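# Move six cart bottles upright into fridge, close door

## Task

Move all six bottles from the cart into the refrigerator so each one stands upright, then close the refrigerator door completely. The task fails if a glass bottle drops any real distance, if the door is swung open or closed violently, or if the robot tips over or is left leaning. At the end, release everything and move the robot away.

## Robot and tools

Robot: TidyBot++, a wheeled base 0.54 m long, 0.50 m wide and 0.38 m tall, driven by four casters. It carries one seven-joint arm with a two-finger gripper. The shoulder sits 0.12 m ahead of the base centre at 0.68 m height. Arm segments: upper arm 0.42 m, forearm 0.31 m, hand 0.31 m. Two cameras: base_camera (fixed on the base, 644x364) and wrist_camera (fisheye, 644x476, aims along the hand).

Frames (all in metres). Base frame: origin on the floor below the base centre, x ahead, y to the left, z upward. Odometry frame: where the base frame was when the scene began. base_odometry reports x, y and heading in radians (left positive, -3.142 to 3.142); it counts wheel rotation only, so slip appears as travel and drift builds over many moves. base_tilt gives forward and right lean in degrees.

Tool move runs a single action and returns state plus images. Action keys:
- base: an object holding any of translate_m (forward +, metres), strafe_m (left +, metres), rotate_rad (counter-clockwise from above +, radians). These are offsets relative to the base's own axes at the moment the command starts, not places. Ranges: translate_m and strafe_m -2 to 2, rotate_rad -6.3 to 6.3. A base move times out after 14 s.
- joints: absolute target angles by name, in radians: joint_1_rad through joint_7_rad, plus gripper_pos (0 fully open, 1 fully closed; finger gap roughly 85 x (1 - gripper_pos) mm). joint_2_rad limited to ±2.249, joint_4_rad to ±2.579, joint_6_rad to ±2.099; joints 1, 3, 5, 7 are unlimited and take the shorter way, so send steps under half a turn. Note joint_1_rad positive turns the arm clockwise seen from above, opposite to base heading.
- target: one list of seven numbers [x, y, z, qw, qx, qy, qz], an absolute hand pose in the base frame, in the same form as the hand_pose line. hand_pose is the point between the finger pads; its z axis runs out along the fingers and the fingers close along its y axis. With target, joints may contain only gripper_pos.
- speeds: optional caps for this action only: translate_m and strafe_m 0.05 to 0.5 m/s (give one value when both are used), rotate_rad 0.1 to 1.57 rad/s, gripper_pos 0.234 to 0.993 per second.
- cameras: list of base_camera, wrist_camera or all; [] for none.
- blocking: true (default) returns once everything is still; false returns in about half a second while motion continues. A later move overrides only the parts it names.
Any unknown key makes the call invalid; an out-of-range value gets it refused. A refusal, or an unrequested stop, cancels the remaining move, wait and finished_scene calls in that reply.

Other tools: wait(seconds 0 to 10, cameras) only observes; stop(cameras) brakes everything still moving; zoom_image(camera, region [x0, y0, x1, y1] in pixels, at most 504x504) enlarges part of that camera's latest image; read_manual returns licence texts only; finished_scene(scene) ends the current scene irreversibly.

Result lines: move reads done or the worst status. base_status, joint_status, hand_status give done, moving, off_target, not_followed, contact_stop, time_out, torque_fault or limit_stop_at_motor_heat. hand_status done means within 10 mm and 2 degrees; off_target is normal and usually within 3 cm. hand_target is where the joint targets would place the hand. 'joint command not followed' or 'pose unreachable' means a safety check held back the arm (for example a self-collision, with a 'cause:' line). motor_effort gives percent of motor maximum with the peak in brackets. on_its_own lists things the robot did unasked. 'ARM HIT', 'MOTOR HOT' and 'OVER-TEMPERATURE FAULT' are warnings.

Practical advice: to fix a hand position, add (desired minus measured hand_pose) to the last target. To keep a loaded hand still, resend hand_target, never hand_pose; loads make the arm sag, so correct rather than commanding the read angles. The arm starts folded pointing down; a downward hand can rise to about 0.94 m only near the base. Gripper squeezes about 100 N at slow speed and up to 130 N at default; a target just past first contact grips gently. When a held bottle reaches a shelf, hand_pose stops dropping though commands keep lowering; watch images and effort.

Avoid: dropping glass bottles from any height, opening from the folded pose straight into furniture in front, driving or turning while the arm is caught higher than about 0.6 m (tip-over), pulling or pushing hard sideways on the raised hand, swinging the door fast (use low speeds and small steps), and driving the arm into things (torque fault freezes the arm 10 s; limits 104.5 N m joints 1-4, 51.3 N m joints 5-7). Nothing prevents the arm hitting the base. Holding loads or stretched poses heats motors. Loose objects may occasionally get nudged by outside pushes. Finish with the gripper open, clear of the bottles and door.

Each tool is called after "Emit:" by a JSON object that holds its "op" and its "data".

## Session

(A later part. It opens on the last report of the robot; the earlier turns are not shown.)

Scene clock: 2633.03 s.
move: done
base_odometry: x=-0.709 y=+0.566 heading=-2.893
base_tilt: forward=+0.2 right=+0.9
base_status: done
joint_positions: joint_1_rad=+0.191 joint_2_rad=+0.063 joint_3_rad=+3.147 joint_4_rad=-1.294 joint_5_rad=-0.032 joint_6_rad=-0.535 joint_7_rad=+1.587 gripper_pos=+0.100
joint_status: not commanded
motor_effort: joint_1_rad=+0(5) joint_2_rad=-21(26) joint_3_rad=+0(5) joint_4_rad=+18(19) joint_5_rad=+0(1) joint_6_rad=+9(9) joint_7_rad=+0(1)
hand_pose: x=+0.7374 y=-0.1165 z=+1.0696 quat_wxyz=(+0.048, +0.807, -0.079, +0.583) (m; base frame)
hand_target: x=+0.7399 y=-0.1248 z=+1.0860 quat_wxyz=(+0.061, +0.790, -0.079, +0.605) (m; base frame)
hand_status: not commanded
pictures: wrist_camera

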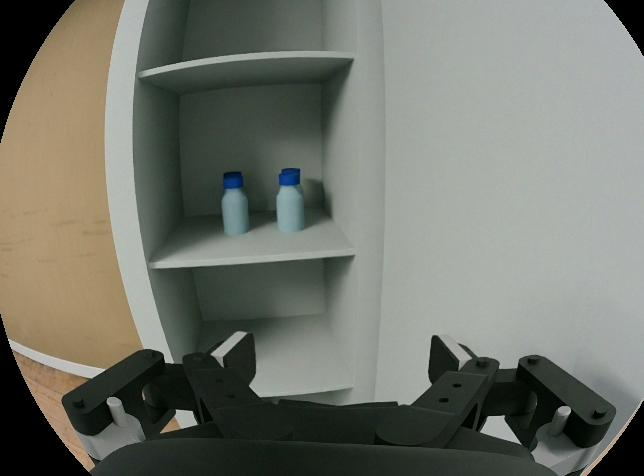

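Emit:
{"op": "move", "data": {"base": {"translate_m": -0.6023, "strafe_m": 0.199, "rotate_rad": -1.579}, "joints": {"joint_1_rad": 0.0, "joint_2_rad": -0.24, "joint_4_rad": -2.008, "joint_6_rad": -0.127, "gripper_pos": 0.0}, "speeds": {"rotate_rad": 0.85}, "cameras": ["wrist_camera"]}}

Scene clock: 2677.83 s.
move: done
base_odometry: x=-0.076 y=+0.521 heading=+1.811
base_tilt: forward=+0.1 right=+0.9
base_status: done
joint_positions: joint_1_rad=+0.016 joint_2_rad=-0.226 joint_3_rad=+3.147 joint_4_rad=-1.982 joint_5_rad=-0.032 joint_6_rad=-0.199 joint_7_rad=+1.587 gripper_pos=+0.000
joint_status: all done
motor_effort: joint_1_rad=+0(4) joint_2_rad=-12(24) joint_3_rad=-1(3) joint_4_rad=+18(20) joint_5_rad=+0(1) joint_6_rad=+9(9) joint_7_rad=+0(1)
hand_pose: x=+0.6223 y=-0.0077 z=+0.9178 quat_wxyz=(-0.001, +0.829, -0.014, +0.559) (m; base frame)
hand_target: x=+0.6223 y=+0.0011 z=+0.9297 quat_wxyz=(+0.000, +0.812, +0.000, +0.584) (m; base frame)
hand_status: not commanded
pictures: wrist_camera

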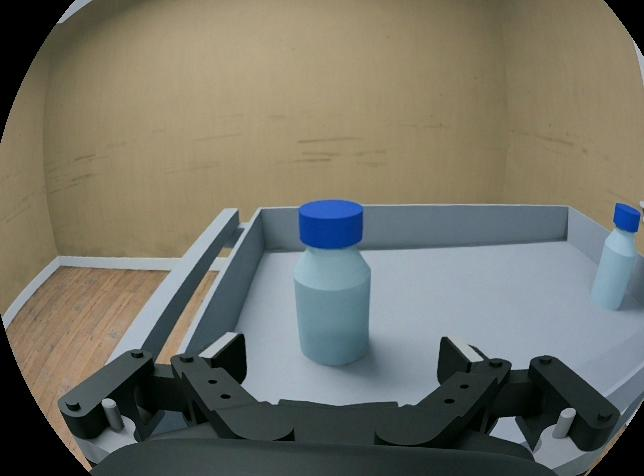

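Emit:
{"op": "move", "data": {"base": {"translate_m": 0.153, "strafe_m": 0.006}, "speeds": {"translate_m": 0.35}, "cameras": ["wrist_camera"]}}

Scene clock: 2696.97 s.
move: done
base_odometry: x=-0.118 y=+0.669 heading=+1.810
base_tilt: forward=+0.2 right=+0.9
base_status: done
joint_positions: joint_1_rad=+0.016 joint_2_rad=-0.232 joint_3_rad=+3.147 joint_4_rad=-1.982 joint_5_rad=-0.032 joint_6_rad=-0.196 joint_7_rad=+1.587 gripper_pos=+0.000
joint_status: not commanded
motor_effort: joint_1_rad=+0(1) joint_2_rad=-12(15) joint_3_rad=+0(1) joint_4_rad=+19(19) joint_5_rad=+0(1) joint_6_rad=+8(9) joint_7_rad=+0(1)
hand_pose: x=+0.6211 y=-0.0074 z=+0.9213 quat_wxyz=(-0.001, +0.826, -0.013, +0.563) (m; base frame)
hand_target: x=+0.6223 y=+0.0011 z=+0.9297 quat_wxyz=(+0.000, +0.812, +0.000, +0.584) (m; base frame)
hand_status: not commanded
pictures: wrist_camera

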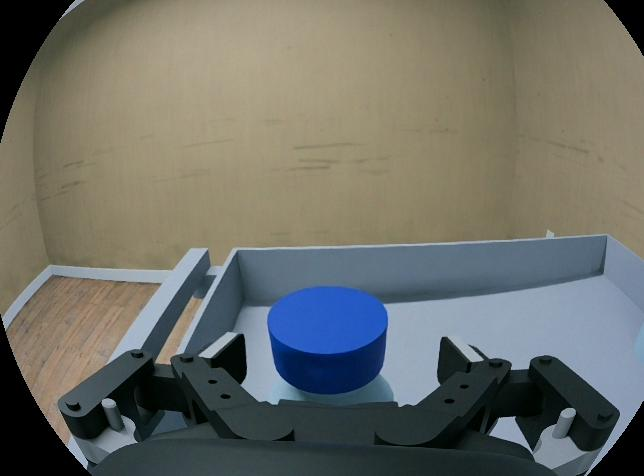

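Emit:
{"op": "move", "data": {"base": {"translate_m": 0.009, "strafe_m": 0.007}, "cameras": ["wrist_camera"]}}

Scene clock: 2706.17 s.
move: done
base_odometry: x=-0.127 y=+0.676 heading=+1.810
base_tilt: forward=+0.1 right=+0.9
base_status: done
joint_positions: joint_1_rad=+0.013 joint_2_rad=-0.234 joint_3_rad=+3.147 joint_4_rad=-1.983 joint_5_rad=-0.032 joint_6_rad=-0.195 joint_7_rad=+1.587 gripper_pos=+0.000
joint_status: not commanded
motor_effort: joint_1_rad=+0(2) joint_2_rad=-11(14) joint_3_rad=+0(2) joint_4_rad=+19(19) joint_5_rad=+0(1) joint_6_rad=+9(9) joint_7_rad=+0(1)
hand_pose: x=+0.6207 y=-0.0060 z=+0.9223 quat_wxyz=(-0.002, +0.826, -0.012, +0.564) (m; base frame)
hand_target: x=+0.6223 y=+0.0011 z=+0.9297 quat_wxyz=(+0.000, +0.812, +0.000, +0.584) (m; base frame)
hand_status: not commanded
pictures: wrist_camera

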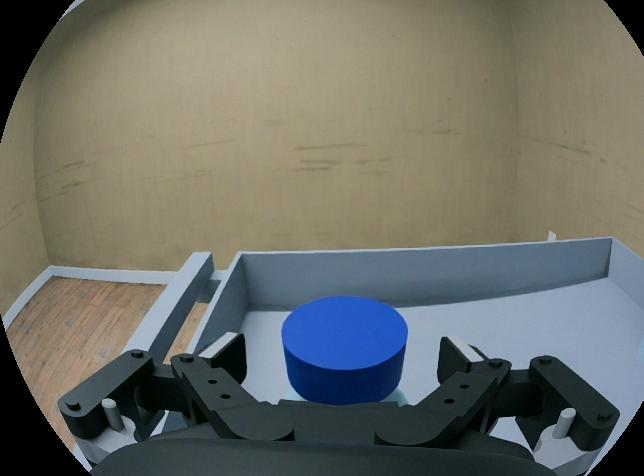

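Emit:
{"op": "move", "data": {"joints": {"gripper_pos": 0.5}, "speeds": {"gripper_pos": 0.234}, "cameras": ["wrist_camera"]}}

Scene clock: 2713.23 s.
move: off_target
base_odometry: x=-0.127 y=+0.676 heading=+1.810
base_tilt: forward=+0.2 right=+1.0
base_status: not commanded
joint_positions: joint_1_rad=+0.013 joint_2_rad=-0.234 joint_3_rad=+3.147 joint_4_rad=-1.983 joint_5_rad=-0.032 joint_6_rad=-0.193 joint_7_rad=+1.587 gripper_pos=+0.425
joint_status: gripper_pos off_target (ended at +0.425, target +0.500)
motor_effort: joint_1_rad=-1(1) joint_2_rad=-10(12) joint_3_rad=-2(2) joint_4_rad=+18(19) joint_5_rad=-1(2) joint_6_rad=+8(9) joint_7_rad=+0(1)
hand_pose: x=+0.6210 y=-0.0060 z=+0.9228 quat_wxyz=(-0.002, +0.825, -0.012, +0.565) (m; base frame)
hand_target: x=+0.6223 y=+0.0011 z=+0.9297 quat_wxyz=(+0.000, +0.812, +0.000, +0.584) (m; base frame)
hand_status: not commanded
pictures: wrist_camera

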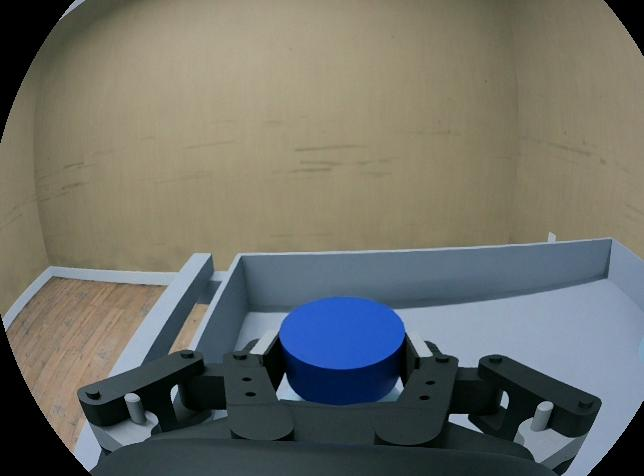

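Emit:
{"op": "move", "data": {"joints": {"joint_4_rad": -1.76, "joint_6_rad": -0.49}, "cameras": []}}

Emit:
{"op": "move", "data": {"joints": {"joint_4_rad": -1.40, "joint_6_rad": -0.80}, "cameras": []}}

Emit:
{"op": "move", "data": {"base": {"translate_m": -0.0542, "strafe_m": 0.5207, "rotate_rad": 1.58}, "speeds": {"rotate_rad": 0.85}, "cameras": ["wrist_camera"]}}

Scene clock: 2745.97 s.
move: done
base_odometry: x=-0.127 y=+0.676 heading=+1.810
base_tilt: forward=+0.2 right=+0.8
base_status: not commanded
joint_positions: joint_1_rad=+0.013 joint_2_rad=-0.232 joint_3_rad=+3.147 joint_4_rad=-1.785 joint_5_rad=-0.032 joint_6_rad=-0.421 joint_7_rad=+1.587 gripper_pos=+0.425
joint_status: all done
motor_effort: joint_1_rad=+0(1) joint_2_rad=-14(16) joint_3_rad=-1(2) joint_4_rad=+22(23) joint_5_rad=+0(1) joint_6_rad=+11(12) joint_7_rad=+0(1)
hand_pose: x=+0.6229 y=-0.0040 z=+0.9746 quat_wxyz=(-0.005, +0.834, -0.010, +0.551) (m; base frame)
hand_target: x=+0.6147 y=+0.0011 z=+0.9741 quat_wxyz=(+0.000, +0.844, +0.000, +0.536) (m; base frame)
hand_status: not commanded
pictures: none
No camera images: "cameras" was empty.

Scene clock: 2747.50 s.
move: done
base_odometry: x=-0.127 y=+0.676 heading=+1.810
base_tilt: forward=+0.2 right=+0.9
base_status: not commanded
joint_positions: joint_1_rad=+0.013 joint_2_rad=-0.232 joint_3_rad=+3.147 joint_4_rad=-1.427 joint_5_rad=-0.032 joint_6_rad=-0.731 joint_7_rad=+1.587 gripper_pos=+0.425
joint_status: all done
motor_effort: joint_1_rad=+0(0) joint_2_rad=-13(15) joint_3_rad=-1(1) joint_4_rad=+21(23) joint_5_rad=-1(1) joint_6_rad=+11(12) joint_7_rad=+0(1)
hand_pose: x=+0.6066 y=-0.0013 z=+1.0985 quat_wxyz=(-0.006, +0.821, -0.005, +0.571) (m; base frame)
hand_target: x=+0.5952 y=+0.0011 z=+1.0979 quat_wxyz=(+0.000, +0.831, +0.000, +0.557) (m; base frame)
hand_status: not commanded
pictures: none
No camera images: "cameras" was empty.

Scene clock: 2750.37 s.
move: done
base_odometry: x=-0.620 y=+0.500 heading=-2.894
base_tilt: forward=+0.2 right=+0.9
base_status: done
joint_positions: joint_1_rad=+0.006 joint_2_rad=-0.231 joint_3_rad=+3.147 joint_4_rad=-1.427 joint_5_rad=-0.032 joint_6_rad=-0.734 joint_7_rad=+1.587 gripper_pos=+0.425
joint_status: not commanded
motor_effort: joint_1_rad=+0(2) joint_2_rad=-14(16) joint_3_rad=+0(4) joint_4_rad=+21(21) joint_5_rad=-1(3) joint_6_rad=+11(12) joint_7_rad=+0(1)
hand_pose: x=+0.6065 y=+0.0024 z=+1.0974 quat_wxyz=(-0.008, +0.822, -0.002, +0.570) (m; base frame)
hand_target: x=+0.5952 y=+0.0011 z=+1.0979 quat_wxyz=(+0.000, +0.831, +0.000, +0.557) (m; base frame)
hand_status: not commanded
pictures: wrist_camera

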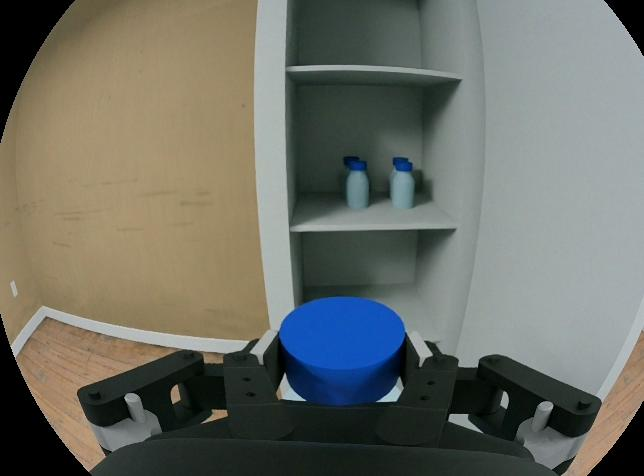

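Emit:
{"op": "zoom_image", "data": {"camera": "wrist_camera", "region": [270, 130, 490, 250]}}

Scaled by 2.291.

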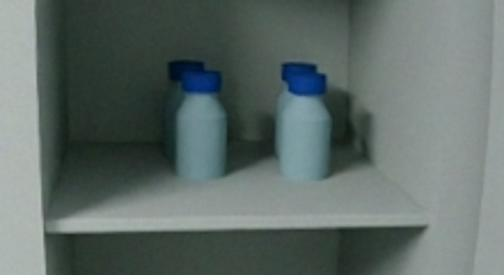

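Emit:
{"op": "move", "data": {"base": {"translate_m": 0.46, "strafe_m": -0.072, "rotate_rad": 0.04}, "joints": {"joint_2_rad": 0.09, "joint_4_rad": -1.085, "joint_6_rad": -0.615}, "cameras": ["wrist_camera"]}}

Scene clock: 2815.70 s.
move: done
base_odometry: x=-1.084 y=+0.457 heading=-2.853
base_tilt: forward=+0.2 right=+0.8
base_status: done
joint_positions: joint_1_rad=+0.001 joint_2_rad=+0.106 joint_3_rad=+3.143 joint_4_rad=-1.114 joint_5_rad=-0.032 joint_6_rad=-0.701 joint_7_rad=+1.587 gripper_pos=+0.425
joint_status: all done
motor_effort: joint_1_rad=+0(2) joint_2_rad=-25(30) joint_3_rad=-1(3) joint_4_rad=+21(23) joint_5_rad=-1(2) joint_6_rad=+11(12) joint_7_rad=+0(1)
hand_pose: x=+0.7509 y=+0.0058 z=+1.1020 quat_wxyz=(-0.010, +0.819, +0.001, +0.573) (m; base frame)
hand_target: x=+0.7507 y=+0.0011 z=+1.1543 quat_wxyz=(+0.000, +0.780, +0.000, +0.625) (m; base frame)
hand_status: not commanded
pictures: wrist_camera

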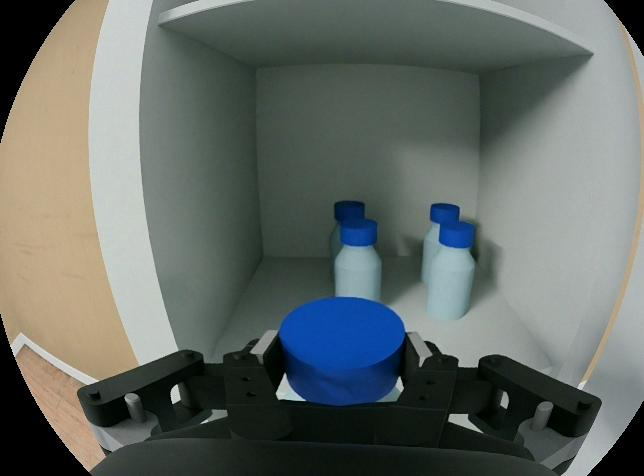

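Emit:
{"op": "move", "data": {"base": {"translate_m": 0.224}, "speeds": {"translate_m": 0.3}, "cameras": []}}

Emit:
{"op": "move", "data": {"joints": {"joint_2_rad": 0.06, "joint_4_rad": -1.225, "joint_6_rad": -0.535}, "cameras": ["wrist_camera"]}}

Scene clock: 2842.93 s.
move: done
base_odometry: x=-1.299 y=+0.394 heading=-2.853
base_tilt: forward=+0.2 right=+0.9
base_status: done
joint_positions: joint_1_rad=+0.001 joint_2_rad=+0.105 joint_3_rad=+3.143 joint_4_rad=-1.112 joint_5_rad=-0.032 joint_6_rad=-0.701 joint_7_rad=+1.587 gripper_pos=+0.425
joint_status: not commanded
motor_effort: joint_1_rad=+0(1) joint_2_rad=-25(29) joint_3_rad=+0(2) joint_4_rad=+21(22) joint_5_rad=+0(1) joint_6_rad=+11(12) joint_7_rad=+0(1)
hand_pose: x=+0.7505 y=+0.0058 z=+1.1036 quat_wxyz=(-0.010, +0.818, +0.001, +0.575) (m; base frame)
hand_target: x=+0.7507 y=+0.0011 z=+1.1543 quat_wxyz=(+0.000, +0.780, +0.000, +0.625) (m; base frame)
hand_status: not commanded
pictures: none
No camera images: "cameras" was empty.

Scene clock: 2844.23 s.
move: done
base_odometry: x=-1.299 y=+0.394 heading=-2.853
base_tilt: forward=+0.2 right=+0.9
base_status: not commanded
joint_positions: joint_1_rad=+0.001 joint_2_rad=+0.100 joint_3_rad=+3.143 joint_4_rad=-1.221 joint_5_rad=-0.032 joint_6_rad=-0.629 joint_7_rad=+1.587 gripper_pos=+0.425
joint_status: all done
motor_effort: joint_1_rad=+0(0) joint_2_rad=-25(27) joint_3_rad=-1(1) joint_4_rad=+21(23) joint_5_rad=-1(1) joint_6_rad=+12(12) joint_7_rad=+0(1)
hand_pose: x=+0.7546 y=+0.0052 z=+1.0631 quat_wxyz=(-0.009, +0.828, +0.000, +0.561) (m; base frame)
hand_target: x=+0.7475 y=+0.0011 z=+1.1136 quat_wxyz=(+0.000, +0.790, +0.000, +0.614) (m; base frame)
hand_status: not commanded
pictures: wrist_camera

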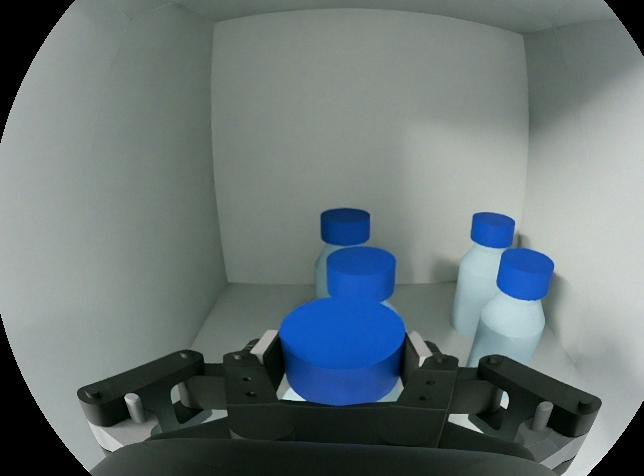

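Emit:
{"op": "move", "data": {"joints": {"joint_4_rad": -1.28, "joint_6_rad": -0.491}, "cameras": []}}

Emit:
{"op": "move", "data": {"joints": {"joint_4_rad": -1.302, "joint_6_rad": -0.473}, "cameras": []}}

Emit:
{"op": "move", "data": {"joints": {"joint_4_rad": -1.32, "joint_6_rad": -0.459}, "cameras": ["wrist_camera"]}}

Scene clock: 2860.47 s.
move: done
base_odometry: x=-1.299 y=+0.394 heading=-2.853
base_tilt: forward=+0.2 right=+0.8
base_status: not commanded
joint_positions: joint_1_rad=+0.001 joint_2_rad=+0.097 joint_3_rad=+3.143 joint_4_rad=-1.274 joint_5_rad=-0.032 joint_6_rad=-0.582 joint_7_rad=+1.587 gripper_pos=+0.425
joint_status: all done
motor_effort: joint_1_rad=+0(0) joint_2_rad=-25(27) joint_3_rad=-1(1) joint_4_rad=+21(23) joint_5_rad=-1(1) joint_6_rad=+12(13) joint_7_rad=+0(1)
hand_pose: x=+0.7568 y=+0.0048 z=+1.0469 quat_wxyz=(-0.009, +0.828, -0.001, +0.560) (m; base frame)
hand_target: x=+0.7511 y=+0.0011 z=+1.0936 quat_wxyz=(+0.000, +0.793, +0.000, +0.609) (m; base frame)
hand_status: not commanded
pictures: none
No camera images: "cameras" was empty.

Scene clock: 2861.07 s.
move: done
base_odometry: x=-1.299 y=+0.394 heading=-2.853
base_tilt: forward=+0.1 right=+0.8
base_status: not commanded
joint_positions: joint_1_rad=+0.001 joint_2_rad=+0.097 joint_3_rad=+3.143 joint_4_rad=-1.295 joint_5_rad=-0.032 joint_6_rad=-0.562 joint_7_rad=+1.587 gripper_pos=+0.425
joint_status: all done
motor_effort: joint_1_rad=+0(0) joint_2_rad=-25(27) joint_3_rad=+0(1) joint_4_rad=+22(22) joint_5_rad=-1(1) joint_6_rad=+11(12) joint_7_rad=+0(1)
hand_pose: x=+0.7578 y=+0.0046 z=+1.0404 quat_wxyz=(-0.009, +0.829, -0.001, +0.560) (m; base frame)
hand_target: x=+0.7523 y=+0.0011 z=+1.0857 quat_wxyz=(+0.000, +0.794, +0.000, +0.608) (m; base frame)
hand_status: not commanded
pictures: none
No camera images: "cameras" was empty.

Scene clock: 2861.63 s.
move: done
base_odometry: x=-1.299 y=+0.394 heading=-2.853
base_tilt: forward=+0.1 right=+0.8
base_status: not commanded
joint_positions: joint_1_rad=+0.001 joint_2_rad=+0.096 joint_3_rad=+3.143 joint_4_rad=-1.308 joint_5_rad=-0.032 joint_6_rad=-0.545 joint_7_rad=+1.587 gripper_pos=+0.425
joint_status: all done
motor_effort: joint_1_rad=+0(0) joint_2_rad=-25(26) joint_3_rad=-1(1) joint_4_rad=+21(22) joint_5_rad=-1(1) joint_6_rad=+11(12) joint_7_rad=+0(1)
hand_pose: x=+0.7587 y=+0.0045 z=+1.0380 quat_wxyz=(-0.009, +0.827, -0.001, +0.562) (m; base frame)
hand_target: x=+0.7531 y=+0.0011 z=+1.0789 quat_wxyz=(+0.000, +0.795, +0.000, +0.606) (m; base frame)
hand_status: not commanded
pictures: wrist_camera

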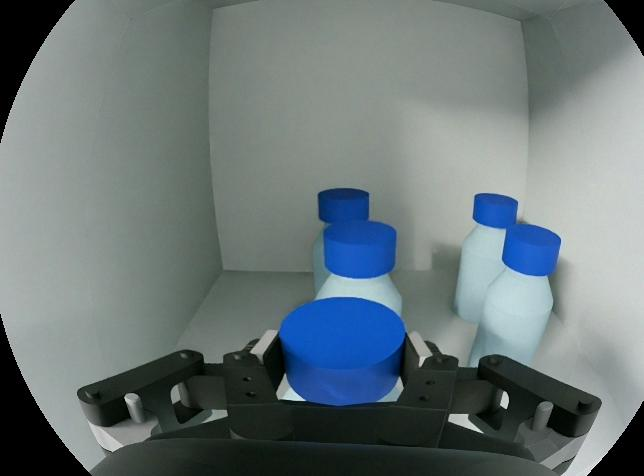

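Emit:
{"op": "move", "data": {"joints": {"joint_4_rad": -1.335, "joint_6_rad": -0.447}, "cameras": ["wrist_camera"]}}

Scene clock: 2896.37 s.
move: done
base_odometry: x=-1.299 y=+0.394 heading=-2.853
base_tilt: forward=+0.2 right=+0.8
base_status: not commanded
joint_positions: joint_1_rad=+0.001 joint_2_rad=+0.093 joint_3_rad=+3.143 joint_4_rad=-1.319 joint_5_rad=-0.032 joint_6_rad=-0.530 joint_7_rad=+1.587 gripper_pos=+0.425
joint_status: all done
motor_effort: joint_1_rad=+0(1) joint_2_rad=-24(25) joint_3_rad=-1(1) joint_4_rad=+20(21) joint_5_rad=+0(1) joint_6_rad=+10(11) joint_7_rad=+0(1)
hand_pose: x=+0.7585 y=+0.0043 z=+1.0377 quat_wxyz=(-0.009, +0.825, -0.001, +0.565) (m; base frame)
hand_target: x=+0.7537 y=+0.0011 z=+1.0734 quat_wxyz=(+0.000, +0.796, +0.000, +0.605) (m; base frame)
hand_status: not commanded
pictures: wrist_camera

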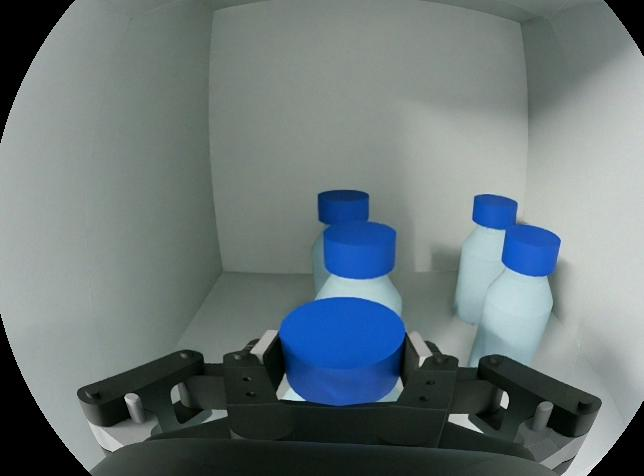

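Emit:
{"op": "move", "data": {"joints": {"gripper_pos": 0.1}, "speeds": {"gripper_pos": 0.4}, "cameras": ["wrist_camera"]}}

Emit:
{"op": "move", "data": {"base": {"translate_m": -0.62}, "speeds": {"translate_m": 0.45}, "cameras": ["wrist_camera"]}}

Scene clock: 2901.60 s.
move: done
base_odometry: x=-1.299 y=+0.394 heading=-2.853
base_tilt: forward=+0.2 right=+0.9
base_status: not commanded
joint_positions: joint_1_rad=+0.001 joint_2_rad=+0.079 joint_3_rad=+3.143 joint_4_rad=-1.319 joint_5_rad=-0.032 joint_6_rad=-0.514 joint_7_rad=+1.587 gripper_pos=+0.100
joint_status: all done
motor_effort: joint_1_rad=+0(1) joint_2_rad=-21(25) joint_3_rad=+0(2) joint_4_rad=+18(21) joint_5_rad=-1(1) joint_6_rad=+8(11) joint_7_rad=+0(1)
hand_pose: x=+0.7551 y=+0.0042 z=+1.0512 quat_wxyz=(-0.009, +0.817, -0.002, +0.577) (m; base frame)
hand_target: x=+0.7537 y=+0.0011 z=+1.0734 quat_wxyz=(+0.000, +0.796, +0.000, +0.605) (m; base frame)
hand_status: not commanded
pictures: wrist_camera

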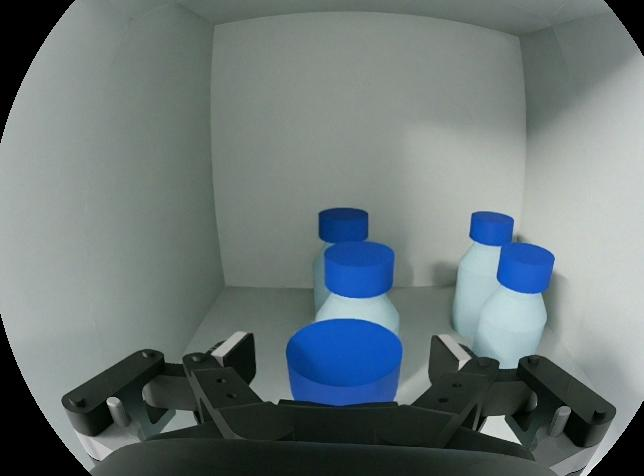

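Scene clock: 2904.23 s.
move: done
base_odometry: x=-0.704 y=+0.570 heading=-2.853
base_tilt: forward=+0.2 right=+0.9
base_status: done
joint_positions: joint_1_rad=+0.001 joint_2_rad=+0.064 joint_3_rad=+3.143 joint_4_rad=-1.319 joint_5_rad=-0.032 joint_6_rad=-0.513 joint_7_rad=+1.587 gripper_pos=+0.100
joint_status: not commanded
motor_effort: joint_1_rad=+0(4) joint_2_rad=-21(26) joint_3_rad=-1(4) joint_4_rad=+19(19) joint_5_rad=-1(1) joint_6_rad=+9(9) joint_7_rad=+0(1)
hand_pose: x=+0.7497 y=+0.0042 z=+1.0610 quat_wxyz=(-0.009, +0.812, -0.002, +0.583) (m; base frame)
hand_target: x=+0.7537 y=+0.0011 z=+1.0734 quat_wxyz=(+0.000, +0.796, +0.000, +0.605) (m; base frame)
hand_status: not commanded
pictures: wrist_camera

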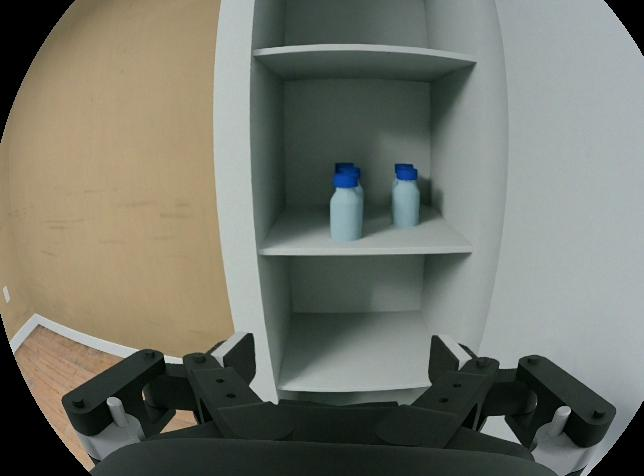

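Emit:
{"op": "move", "data": {"base": {"translate_m": -1.0143, "strafe_m": 0.3188, "rotate_rad": -1.619}, "joints": {"joint_1_rad": 0.0, "joint_2_rad": -0.24, "joint_4_rad": -2.008, "joint_6_rad": -0.127, "gripper_pos": 0.0}, "speeds": {"rotate_rad": 0.85}, "cameras": ["wrist_camera"]}}

Scene clock: 2931.93 s.
move: done
base_odometry: x=+0.359 y=+0.552 heading=+1.810
base_tilt: forward=+0.2 right=+0.9
base_status: done
joint_positions: joint_1_rad=+0.000 joint_2_rad=-0.223 joint_3_rad=+3.143 joint_4_rad=-1.980 joint_5_rad=-0.032 joint_6_rad=-0.199 joint_7_rad=+1.587 gripper_pos=+0.000
joint_status: all done
motor_effort: joint_1_rad=+0(3) joint_2_rad=-12(24) joint_3_rad=+0(3) joint_4_rad=+19(19) joint_5_rad=+0(1) joint_6_rad=+8(9) joint_7_rad=-1(1)
hand_pose: x=+0.6235 y=+0.0024 z=+0.9168 quat_wxyz=(-0.007, +0.829, -0.005, +0.559) (m; base frame)
hand_target: x=+0.6223 y=+0.0011 z=+0.9297 quat_wxyz=(+0.000, +0.812, +0.000, +0.584) (m; base frame)
hand_status: not commanded
pictures: wrist_camera

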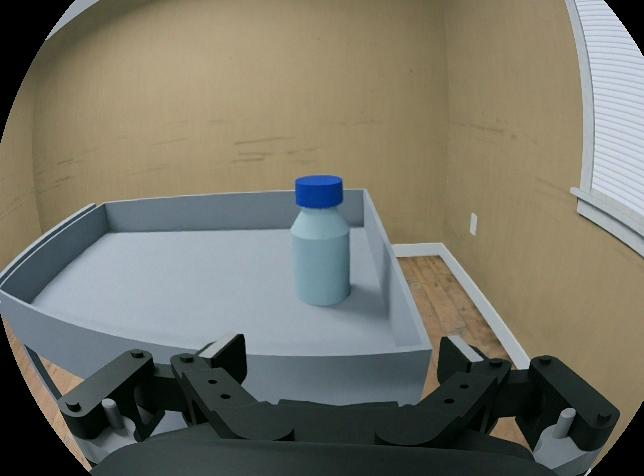

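Emit:
{"op": "move", "data": {"base": {"translate_m": 0.125, "strafe_m": 0.025}, "speeds": {"translate_m": 0.35}, "cameras": ["wrist_camera"]}}

Emit:
{"op": "zoom_image", "data": {"camera": "wrist_camera", "region": [240, 180, 440, 380]}}

Scene clock: 2962.30 s.
move: done
base_odometry: x=+0.305 y=+0.668 heading=+1.809
base_tilt: forward=+0.2 right=+0.8
base_status: done
joint_positions: joint_1_rad=+0.000 joint_2_rad=-0.232 joint_3_rad=+3.143 joint_4_rad=-1.982 joint_5_rad=-0.032 joint_6_rad=-0.195 joint_7_rad=+1.587 gripper_pos=+0.000
joint_status: not commanded
motor_effort: joint_1_rad=+0(1) joint_2_rad=-12(15) joint_3_rad=-1(1) joint_4_rad=+18(19) joint_5_rad=+0(1) joint_6_rad=+8(9) joint_7_rad=+0(1)
hand_pose: x=+0.6214 y=+0.0024 z=+0.9215 quat_wxyz=(-0.007, +0.826, -0.005, +0.563) (m; base frame)
hand_target: x=+0.6223 y=+0.0011 z=+0.9297 quat_wxyz=(+0.000, +0.812, +0.000, +0.584) (m; base frame)
hand_status: not commanded
pictures: wrist_camera

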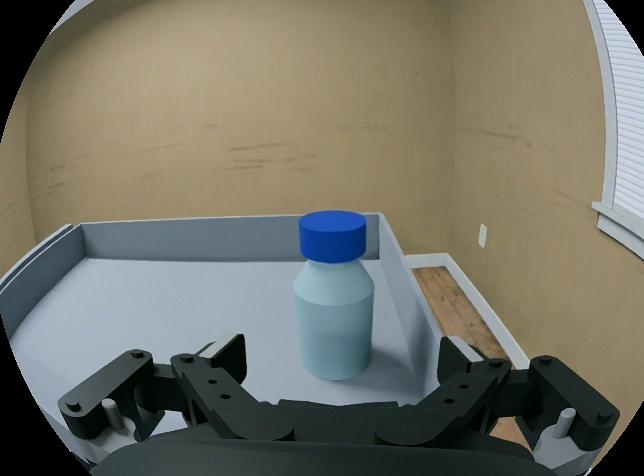

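Scaled by 2.520.

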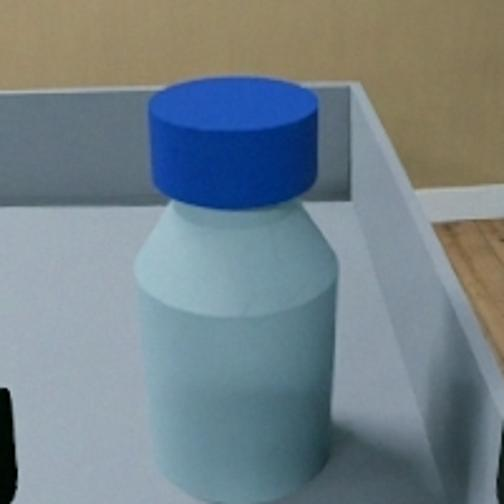

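Emit:
{"op": "move", "data": {"base": {"translate_m": 0.138, "strafe_m": 0.007}, "speeds": {"translate_m": 0.25}, "cameras": ["wrist_camera"]}}

Scene clock: 2987.10 s.
move: done
base_odometry: x=+0.265 y=+0.800 heading=+1.810
base_tilt: forward=+0.2 right=+0.9
base_status: done
joint_positions: joint_1_rad=+0.000 joint_2_rad=-0.235 joint_3_rad=+3.143 joint_4_rad=-1.982 joint_5_rad=-0.032 joint_6_rad=-0.194 joint_7_rad=+1.587 gripper_pos=+0.000
joint_status: not commanded
motor_effort: joint_1_rad=+0(1) joint_2_rad=-11(14) joint_3_rad=+0(2) joint_4_rad=+18(19) joint_5_rad=-1(1) joint_6_rad=+8(9) joint_7_rad=+0(1)
hand_pose: x=+0.6206 y=+0.0024 z=+0.9232 quat_wxyz=(-0.007, +0.825, -0.005, +0.565) (m; base frame)
hand_target: x=+0.6223 y=+0.0011 z=+0.9297 quat_wxyz=(+0.000, +0.812, +0.000, +0.584) (m; base frame)
hand_status: not commanded
pictures: wrist_camera

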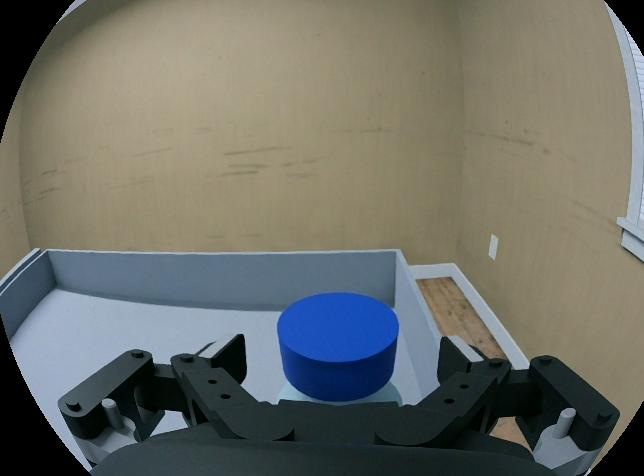

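Emit:
{"op": "move", "data": {"base": {"translate_m": 0.005, "strafe_m": 0.0015}, "speeds": {"translate_m": 0.1}, "cameras": []}}

Emit:
{"op": "move", "data": {"joints": {"gripper_pos": 0.5}, "speeds": {"gripper_pos": 0.234}, "cameras": ["wrist_camera"]}}

Scene clock: 2993.90 s.
move: done
base_odometry: x=+0.263 y=+0.805 heading=+1.810
base_tilt: forward=+0.2 right=+0.9
base_status: done
joint_positions: joint_1_rad=+0.000 joint_2_rad=-0.236 joint_3_rad=+3.143 joint_4_rad=-1.982 joint_5_rad=-0.032 joint_6_rad=-0.194 joint_7_rad=+1.587 gripper_pos=+0.000
joint_status: not commanded
motor_effort: joint_1_rad=+0(1) joint_2_rad=-11(15) joint_3_rad=-1(2) joint_4_rad=+18(19) joint_5_rad=-1(1) joint_6_rad=+9(9) joint_7_rad=+0(0)
hand_pose: x=+0.6204 y=+0.0024 z=+0.9238 quat_wxyz=(-0.007, +0.825, -0.005, +0.565) (m; base frame)
hand_target: x=+0.6223 y=+0.0011 z=+0.9297 quat_wxyz=(+0.000, +0.812, +0.000, +0.584) (m; base frame)
hand_status: not commanded
pictures: none
No camera images: "cameras" was empty.

Scene clock: 2996.37 s.
move: off_target
base_odometry: x=+0.263 y=+0.805 heading=+1.810
base_tilt: forward=+0.2 right=+0.8
base_status: not commanded
joint_positions: joint_1_rad=+0.000 joint_2_rad=-0.236 joint_3_rad=+3.143 joint_4_rad=-1.982 joint_5_rad=-0.032 joint_6_rad=-0.193 joint_7_rad=+1.587 gripper_pos=+0.427
joint_status: gripper_pos off_target (ended at +0.427, target +0.500)
motor_effort: joint_1_rad=+1(1) joint_2_rad=-10(12) joint_3_rad=+0(2) joint_4_rad=+17(19) joint_5_rad=+0(1) joint_6_rad=+8(9) joint_7_rad=+0(1)
hand_pose: x=+0.6205 y=+0.0023 z=+0.9241 quat_wxyz=(-0.007, +0.824, -0.005, +0.566) (m; base frame)
hand_target: x=+0.6223 y=+0.0011 z=+0.9297 quat_wxyz=(+0.000, +0.812, +0.000, +0.584) (m; base frame)
hand_status: not commanded
pictures: wrist_camera

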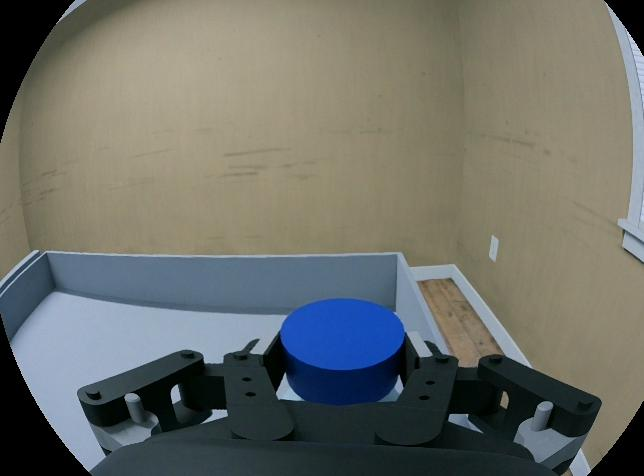

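Emit:
{"op": "move", "data": {"joints": {"joint_4_rad": -1.76, "joint_6_rad": -0.49}, "cameras": []}}

Emit:
{"op": "move", "data": {"joints": {"joint_4_rad": -1.40, "joint_6_rad": -0.80}, "cameras": ["wrist_camera"]}}

Scene clock: 3058.53 s.
move: done
base_odometry: x=+0.263 y=+0.805 heading=+1.810
base_tilt: forward=+0.1 right=+0.9
base_status: not commanded
joint_positions: joint_1_rad=+0.000 joint_2_rad=-0.233 joint_3_rad=+3.143 joint_4_rad=-1.786 joint_5_rad=-0.032 joint_6_rad=-0.422 joint_7_rad=+1.587 gripper_pos=+0.427
joint_status: all done
motor_effort: joint_1_rad=+0(1) joint_2_rad=-15(16) joint_3_rad=+0(1) joint_4_rad=+22(23) joint_5_rad=-1(1) joint_6_rad=+12(13) joint_7_rad=+0(1)
hand_pose: x=+0.6224 y=+0.0045 z=+0.9746 quat_wxyz=(-0.009, +0.834, -0.003, +0.551) (m; base frame)
hand_target: x=+0.6147 y=+0.0011 z=+0.9741 quat_wxyz=(+0.000, +0.844, +0.000, +0.536) (m; base frame)
hand_status: not commanded
pictures: none
No camera images: "cameras" was empty.

Scene clock: 3060.07 s.
move: done
base_odometry: x=+0.263 y=+0.805 heading=+1.810
base_tilt: forward=+0.2 right=+0.9
base_status: not commanded
joint_positions: joint_1_rad=+0.000 joint_2_rad=-0.233 joint_3_rad=+3.143 joint_4_rad=-1.428 joint_5_rad=-0.032 joint_6_rad=-0.732 joint_7_rad=+1.587 gripper_pos=+0.427
joint_status: all done
motor_effort: joint_1_rad=+0(0) joint_2_rad=-13(15) joint_3_rad=-1(1) joint_4_rad=+21(23) joint_5_rad=-1(1) joint_6_rad=+12(13) joint_7_rad=+0(1)
hand_pose: x=+0.6061 y=+0.0070 z=+1.0985 quat_wxyz=(-0.011, +0.821, +0.002, +0.571) (m; base frame)
hand_target: x=+0.5952 y=+0.0011 z=+1.0979 quat_wxyz=(+0.000, +0.831, +0.000, +0.557) (m; base frame)
hand_status: not commanded
pictures: wrist_camera

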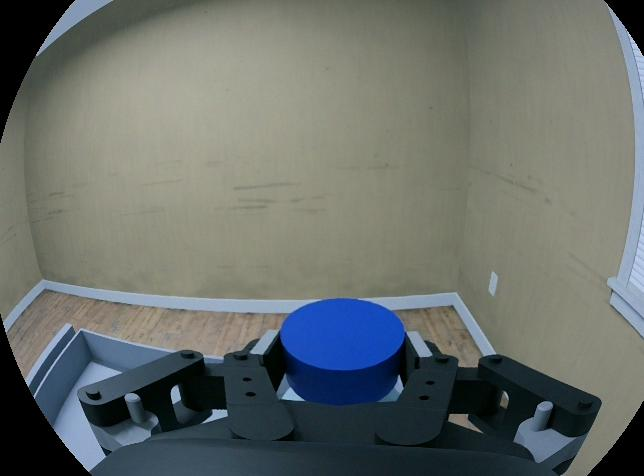

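Emit:
{"op": "move", "data": {"base": {"translate_m": -0.0871, "strafe_m": 0.9301, "rotate_rad": 1.638}, "speeds": {"rotate_rad": 0.85}, "cameras": ["wrist_camera"]}}

Scene clock: 3090.53 s.
move: done
base_odometry: x=-0.620 y=+0.501 heading=-2.835
base_tilt: forward=+0.2 right=+0.9
base_status: done
joint_positions: joint_1_rad=+0.001 joint_2_rad=-0.228 joint_3_rad=+3.145 joint_4_rad=-1.427 joint_5_rad=-0.032 joint_6_rad=-0.736 joint_7_rad=+1.587 gripper_pos=+0.427
joint_status: not commanded
motor_effort: joint_1_rad=+0(3) joint_2_rad=-14(17) joint_3_rad=+0(4) joint_4_rad=+21(22) joint_5_rad=-1(2) joint_6_rad=+12(12) joint_7_rad=+0(1)
hand_pose: x=+0.6075 y=+0.0056 z=+1.0952 quat_wxyz=(-0.010, +0.823, +0.001, +0.568) (m; base frame)
hand_target: x=+0.5952 y=+0.0011 z=+1.0979 quat_wxyz=(+0.000, +0.831, +0.000, +0.557) (m; base frame)
hand_status: not commanded
pictures: wrist_camera

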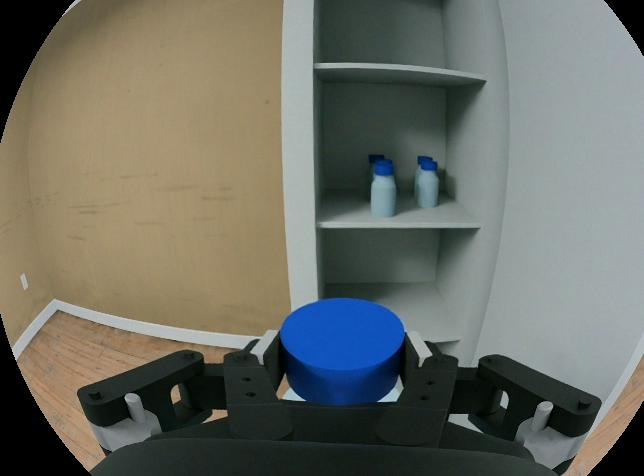

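Emit:
{"op": "zoom_image", "data": {"camera": "wrist_camera", "region": [300, 120, 500, 240]}}

Scaled by 2.520.

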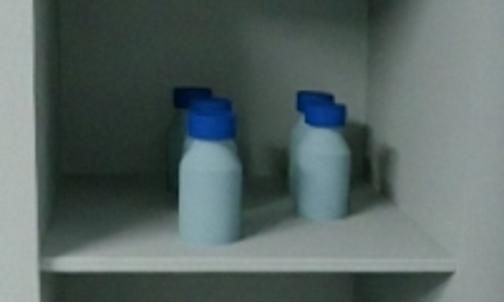

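Emit:
{"op": "move", "data": {"base": {"translate_m": 0.45, "strafe_m": -0.1}, "joints": {"joint_1_rad": 0.23, "joint_2_rad": 0.09, "joint_4_rad": -1.085, "joint_6_rad": -0.615}, "speeds": {"translate_m": 0.4}, "cameras": ["wrist_camera"]}}

Emit:
{"op": "zoom_image", "data": {"camera": "wrist_camera", "region": [160, 120, 460, 320]}}

Scene clock: 3145.37 s.
move: done
base_odometry: x=-1.080 y=+0.460 heading=-2.834
base_tilt: forward=+0.2 right=+0.9
base_status: done
joint_positions: joint_1_rad=+0.217 joint_2_rad=+0.100 joint_3_rad=+3.145 joint_4_rad=-1.115 joint_5_rad=-0.032 joint_6_rad=-0.702 joint_7_rad=+1.587 gripper_pos=+0.427
joint_status: all done
motor_effort: joint_1_rad=+0(2) joint_2_rad=-25(28) joint_3_rad=-1(2) joint_4_rad=+21(22) joint_5_rad=-1(2) joint_6_rad=+11(13) joint_7_rad=-1(1)
hand_pose: x=+0.7351 y=-0.1296 z=+1.1043 quat_wxyz=(+0.052, +0.814, -0.087, +0.572) (m; base frame)
hand_target: x=+0.7343 y=-0.1430 z=+1.1544 quat_wxyz=(+0.072, +0.775, -0.090, +0.621) (m; base frame)
hand_status: not commanded
pictures: wrist_camera

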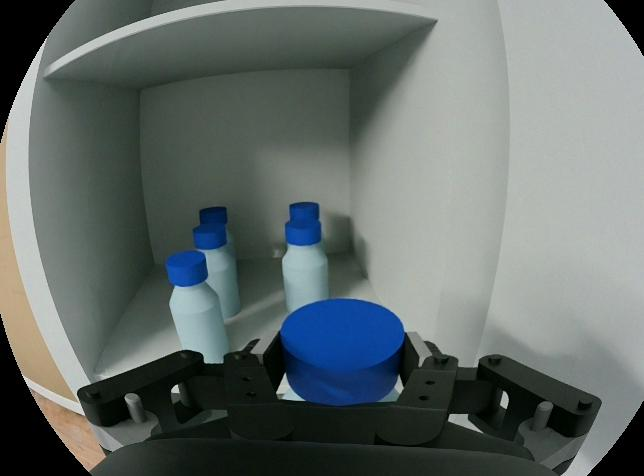

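Scaled by 1.680.

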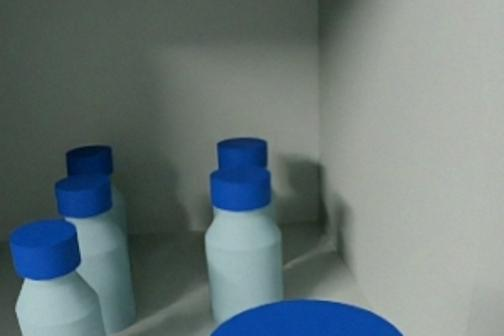

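Emit:
{"op": "move", "data": {"base": {"translate_m": 0.252}, "speeds": {"translate_m": 0.28}, "cameras": ["wrist_camera"]}}

Scene clock: 3180.57 s.
move: done
base_odometry: x=-1.320 y=+0.384 heading=-2.834
base_tilt: forward=+0.2 right=+0.8
base_status: done
joint_positions: joint_1_rad=+0.218 joint_2_rad=+0.102 joint_3_rad=+3.145 joint_4_rad=-1.113 joint_5_rad=-0.032 joint_6_rad=-0.702 joint_7_rad=+1.587 gripper_pos=+0.427
joint_status: not commanded
motor_effort: joint_1_rad=+0(1) joint_2_rad=-25(28) joint_3_rad=+0(2) joint_4_rad=+21(22) joint_5_rad=+0(1) joint_6_rad=+11(12) joint_7_rad=+0(1)
hand_pose: x=+0.7359 y=-0.1302 z=+1.1044 quat_wxyz=(+0.053, +0.813, -0.087, +0.573) (m; base frame)
hand_target: x=+0.7343 y=-0.1430 z=+1.1544 quat_wxyz=(+0.072, +0.775, -0.090, +0.621) (m; base frame)
hand_status: not commanded
pictures: wrist_camera

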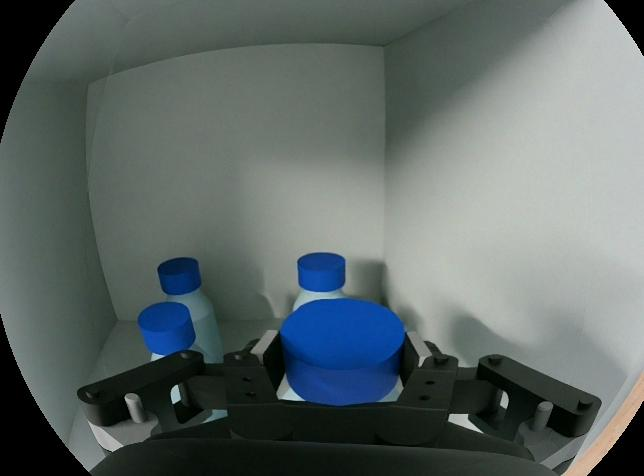

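Emit:
{"op": "move", "data": {"joints": {"joint_1_rad": 0.23, "joint_2_rad": 0.06, "joint_4_rad": -1.225, "joint_6_rad": -0.535}, "cameras": ["wrist_camera"]}}

Scene clock: 3191.70 s.
move: done
base_odometry: x=-1.320 y=+0.384 heading=-2.834
base_tilt: forward=+0.2 right=+0.8
base_status: not commanded
joint_positions: joint_1_rad=+0.218 joint_2_rad=+0.099 joint_3_rad=+3.145 joint_4_rad=-1.222 joint_5_rad=-0.032 joint_6_rad=-0.630 joint_7_rad=+1.587 gripper_pos=+0.427
joint_status: all done
motor_effort: joint_1_rad=+0(1) joint_2_rad=-25(27) joint_3_rad=-2(2) joint_4_rad=+21(23) joint_5_rad=-1(1) joint_6_rad=+11(13) joint_7_rad=+0(1)
hand_pose: x=+0.7404 y=-0.1318 z=+1.0630 quat_wxyz=(+0.051, +0.823, -0.090, +0.559) (m; base frame)
hand_target: x=+0.7312 y=-0.1422 z=+1.1136 quat_wxyz=(+0.071, +0.784, -0.091, +0.610) (m; base frame)
hand_status: not commanded
pictures: wrist_camera

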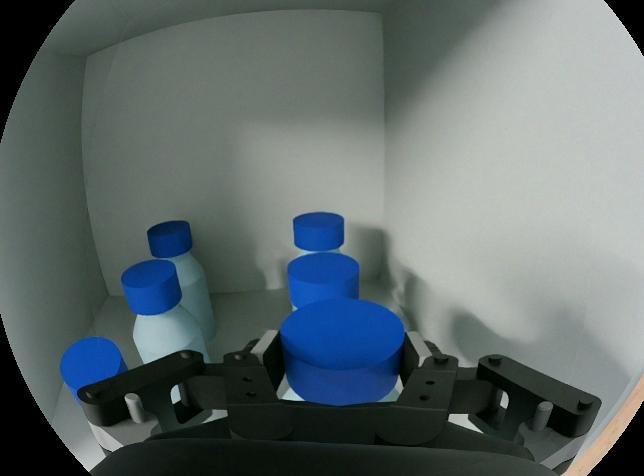

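Emit:
{"op": "move", "data": {"joints": {"joint_1_rad": 0.23, "joint_2_rad": 0.06, "joint_4_rad": -1.264, "joint_6_rad": -0.503}, "cameras": []}}

Emit:
{"op": "move", "data": {"joints": {"joint_1_rad": 0.23, "joint_2_rad": 0.06, "joint_4_rad": -1.284, "joint_6_rad": -0.487}, "cameras": []}}

Scene clock: 3205.73 s.
move: done
base_odometry: x=-1.320 y=+0.384 heading=-2.834
base_tilt: forward=+0.3 right=+0.9
base_status: not commanded
joint_positions: joint_1_rad=+0.218 joint_2_rad=+0.097 joint_3_rad=+3.145 joint_4_rad=-1.258 joint_5_rad=-0.032 joint_6_rad=-0.594 joint_7_rad=+1.587 gripper_pos=+0.427
joint_status: all done
motor_effort: joint_1_rad=+0(1) joint_2_rad=-25(27) joint_3_rad=+0(1) joint_4_rad=+22(23) joint_5_rad=-1(1) joint_6_rad=+11(13) joint_7_rad=+0(1)
hand_pose: x=+0.7424 y=-0.1325 z=+1.0527 quat_wxyz=(+0.052, +0.823, -0.090, +0.559) (m; base frame)
hand_target: x=+0.7338 y=-0.1428 z=+1.0997 quat_wxyz=(+0.070, +0.786, -0.091, +0.607) (m; base frame)
hand_status: not commanded
pictures: none
No camera images: "cameras" was empty.

Scene clock: 3206.33 s.
move: done
base_odometry: x=-1.320 y=+0.384 heading=-2.834
base_tilt: forward=+0.2 right=+0.8
base_status: not commanded
joint_positions: joint_1_rad=+0.218 joint_2_rad=+0.097 joint_3_rad=+3.145 joint_4_rad=-1.277 joint_5_rad=-0.032 joint_6_rad=-0.578 joint_7_rad=+1.587 gripper_pos=+0.427
joint_status: all done
motor_effort: joint_1_rad=+0(1) joint_2_rad=-25(26) joint_3_rad=-1(1) joint_4_rad=+22(23) joint_5_rad=-1(1) joint_6_rad=+11(12) joint_7_rad=+0(1)
hand_pose: x=+0.7432 y=-0.1329 z=+1.0465 quat_wxyz=(+0.052, +0.823, -0.091, +0.558) (m; base frame)
hand_target: x=+0.7350 y=-0.1431 z=+1.0924 quat_wxyz=(+0.070, +0.788, -0.091, +0.605) (m; base frame)
hand_status: not commanded
pictures: none
No camera images: "cameras" was empty.

Emit:
{"op": "move", "data": {"joints": {"joint_1_rad": 0.23, "joint_2_rad": 0.06, "joint_4_rad": -1.302, "joint_6_rad": -0.472}, "cameras": []}}

Emit:
{"op": "move", "data": {"joints": {"joint_1_rad": 0.23, "joint_2_rad": 0.06, "joint_4_rad": -1.314, "joint_6_rad": -0.462}, "cameras": ["wrist_camera"]}}

Scene clock: 3211.70 s.
move: done
base_odometry: x=-1.320 y=+0.384 heading=-2.834
base_tilt: forward=+0.2 right=+0.9
base_status: not commanded
joint_positions: joint_1_rad=+0.218 joint_2_rad=+0.097 joint_3_rad=+3.145 joint_4_rad=-1.294 joint_5_rad=-0.032 joint_6_rad=-0.562 joint_7_rad=+1.587 gripper_pos=+0.427
joint_status: all done
motor_effort: joint_1_rad=+0(1) joint_2_rad=-25(26) joint_3_rad=-1(1) joint_4_rad=+22(23) joint_5_rad=-1(1) joint_6_rad=+11(12) joint_7_rad=+0(1)
hand_pose: x=+0.7440 y=-0.1332 z=+1.0405 quat_wxyz=(+0.052, +0.824, -0.091, +0.557) (m; base frame)
hand_target: x=+0.7359 y=-0.1433 z=+1.0859 quat_wxyz=(+0.070, +0.789, -0.091, +0.604) (m; base frame)
hand_status: not commanded
pictures: none
No camera images: "cameras" was empty.

Scene clock: 3212.23 s.
move: done
base_odometry: x=-1.320 y=+0.384 heading=-2.834
base_tilt: forward=+0.3 right=+0.8
base_status: not commanded
joint_positions: joint_1_rad=+0.218 joint_2_rad=+0.097 joint_3_rad=+3.145 joint_4_rad=-1.303 joint_5_rad=-0.032 joint_6_rad=-0.550 joint_7_rad=+1.587 gripper_pos=+0.427
joint_status: all done
motor_effort: joint_1_rad=+0(1) joint_2_rad=-25(26) joint_3_rad=-1(1) joint_4_rad=+22(22) joint_5_rad=-1(1) joint_6_rad=+11(12) joint_7_rad=+0(1)
hand_pose: x=+0.7446 y=-0.1334 z=+1.0388 quat_wxyz=(+0.052, +0.823, -0.091, +0.559) (m; base frame)
hand_target: x=+0.7365 y=-0.1435 z=+1.0817 quat_wxyz=(+0.070, +0.789, -0.091, +0.603) (m; base frame)
hand_status: not commanded
pictures: wrist_camera

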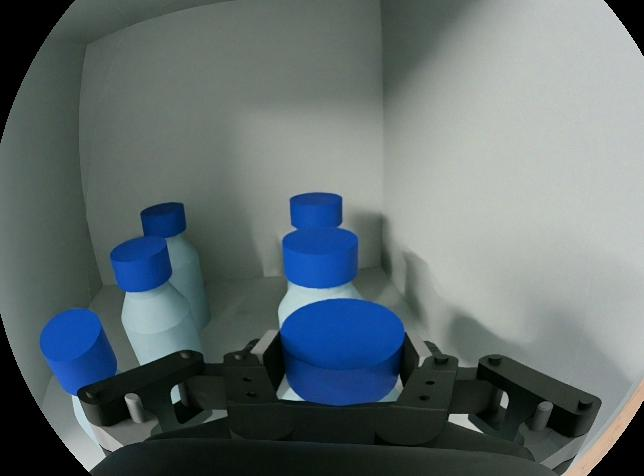

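Emit:
{"op": "move", "data": {"joints": {"joint_1_rad": 0.23, "joint_2_rad": 0.06, "joint_4_rad": -1.328, "joint_6_rad": -0.451}, "cameras": []}}

Scene clock: 3216.27 s.
move: done
base_odometry: x=-1.320 y=+0.384 heading=-2.834
base_tilt: forward=+0.2 right=+1.0
base_status: not commanded
joint_positions: joint_1_rad=+0.218 joint_2_rad=+0.094 joint_3_rad=+3.145 joint_4_rad=-1.313 joint_5_rad=-0.032 joint_6_rad=-0.536 joint_7_rad=+1.587 gripper_pos=+0.427
joint_status: all done
motor_effort: joint_1_rad=+0(1) joint_2_rad=-24(25) joint_3_rad=+0(1) joint_4_rad=+21(21) joint_5_rad=-1(1) joint_6_rad=+11(11) joint_7_rad=+0(0)
hand_pose: x=+0.7446 y=-0.1335 z=+1.0385 quat_wxyz=(+0.052, +0.821, -0.091, +0.562) (m; base frame)
hand_target: x=+0.7371 y=-0.1436 z=+1.0764 quat_wxyz=(+0.070, +0.790, -0.091, +0.602) (m; base frame)
hand_status: not commanded
pictures: none
No camera images: "cameras" was empty.

Emit:
{"op": "move", "data": {"joints": {"gripper_pos": 0.05}, "speeds": {"gripper_pos": 0.4}, "cameras": ["wrist_camera"]}}

Emit:
{"op": "move", "data": {"base": {"translate_m": -0.65, "strafe_m": 0.08}, "speeds": {"translate_m": 0.45}, "cameras": ["wrist_camera"]}}

Scene clock: 3328.20 s.
move: done
base_odometry: x=-1.320 y=+0.384 heading=-2.834
base_tilt: forward=+0.3 right=+0.9
base_status: not commanded
joint_positions: joint_1_rad=+0.218 joint_2_rad=+0.078 joint_3_rad=+3.145 joint_4_rad=-1.314 joint_5_rad=-0.032 joint_6_rad=-0.518 joint_7_rad=+1.587 gripper_pos=+0.052
joint_status: all done
motor_effort: joint_1_rad=+0(1) joint_2_rad=-22(26) joint_3_rad=+0(1) joint_4_rad=+18(22) joint_5_rad=-1(1) joint_6_rad=+9(11) joint_7_rad=+0(1)
hand_pose: x=+0.7407 y=-0.1328 z=+1.0539 quat_wxyz=(+0.054, +0.811, -0.090, +0.575) (m; base frame)
hand_target: x=+0.7371 y=-0.1436 z=+1.0764 quat_wxyz=(+0.070, +0.790, -0.091, +0.602) (m; base frame)
hand_status: not commanded
pictures: wrist_camera

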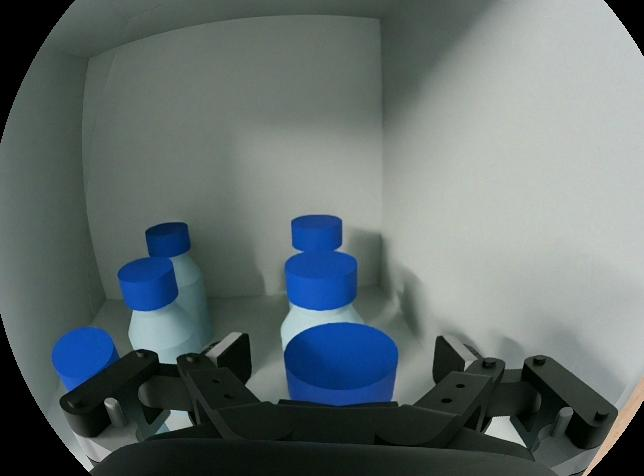

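Scene clock: 3330.87 s.
move: done
base_odometry: x=-0.676 y=+0.504 heading=-2.835
base_tilt: forward=+0.2 right=+0.9
base_status: done
joint_positions: joint_1_rad=+0.219 joint_2_rad=+0.066 joint_3_rad=+3.145 joint_4_rad=-1.314 joint_5_rad=-0.032 joint_6_rad=-0.517 joint_7_rad=+1.587 gripper_pos=+0.052
joint_status: not commanded
motor_effort: joint_1_rad=+0(1) joint_2_rad=-21(26) joint_3_rad=+0(2) joint_4_rad=+19(19) joint_5_rad=-1(1) joint_6_rad=+9(9) joint_7_rad=+0(1)
hand_pose: x=+0.7362 y=-0.1329 z=+1.0617 quat_wxyz=(+0.055, +0.807, -0.090, +0.581) (m; base frame)
hand_target: x=+0.7371 y=-0.1436 z=+1.0764 quat_wxyz=(+0.070, +0.790, -0.091, +0.602) (m; base frame)
hand_status: not commanded
pictures: wrist_camera

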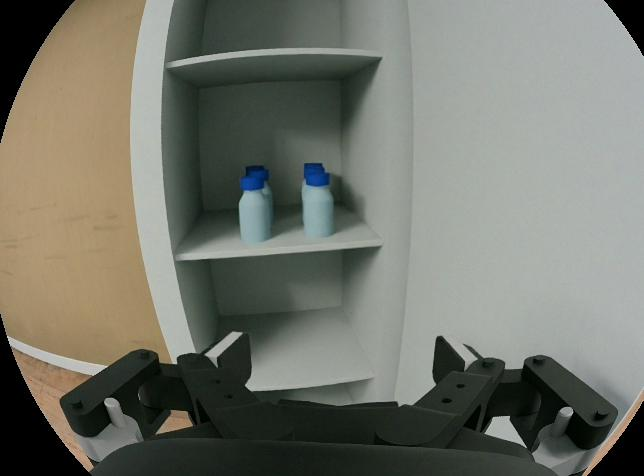

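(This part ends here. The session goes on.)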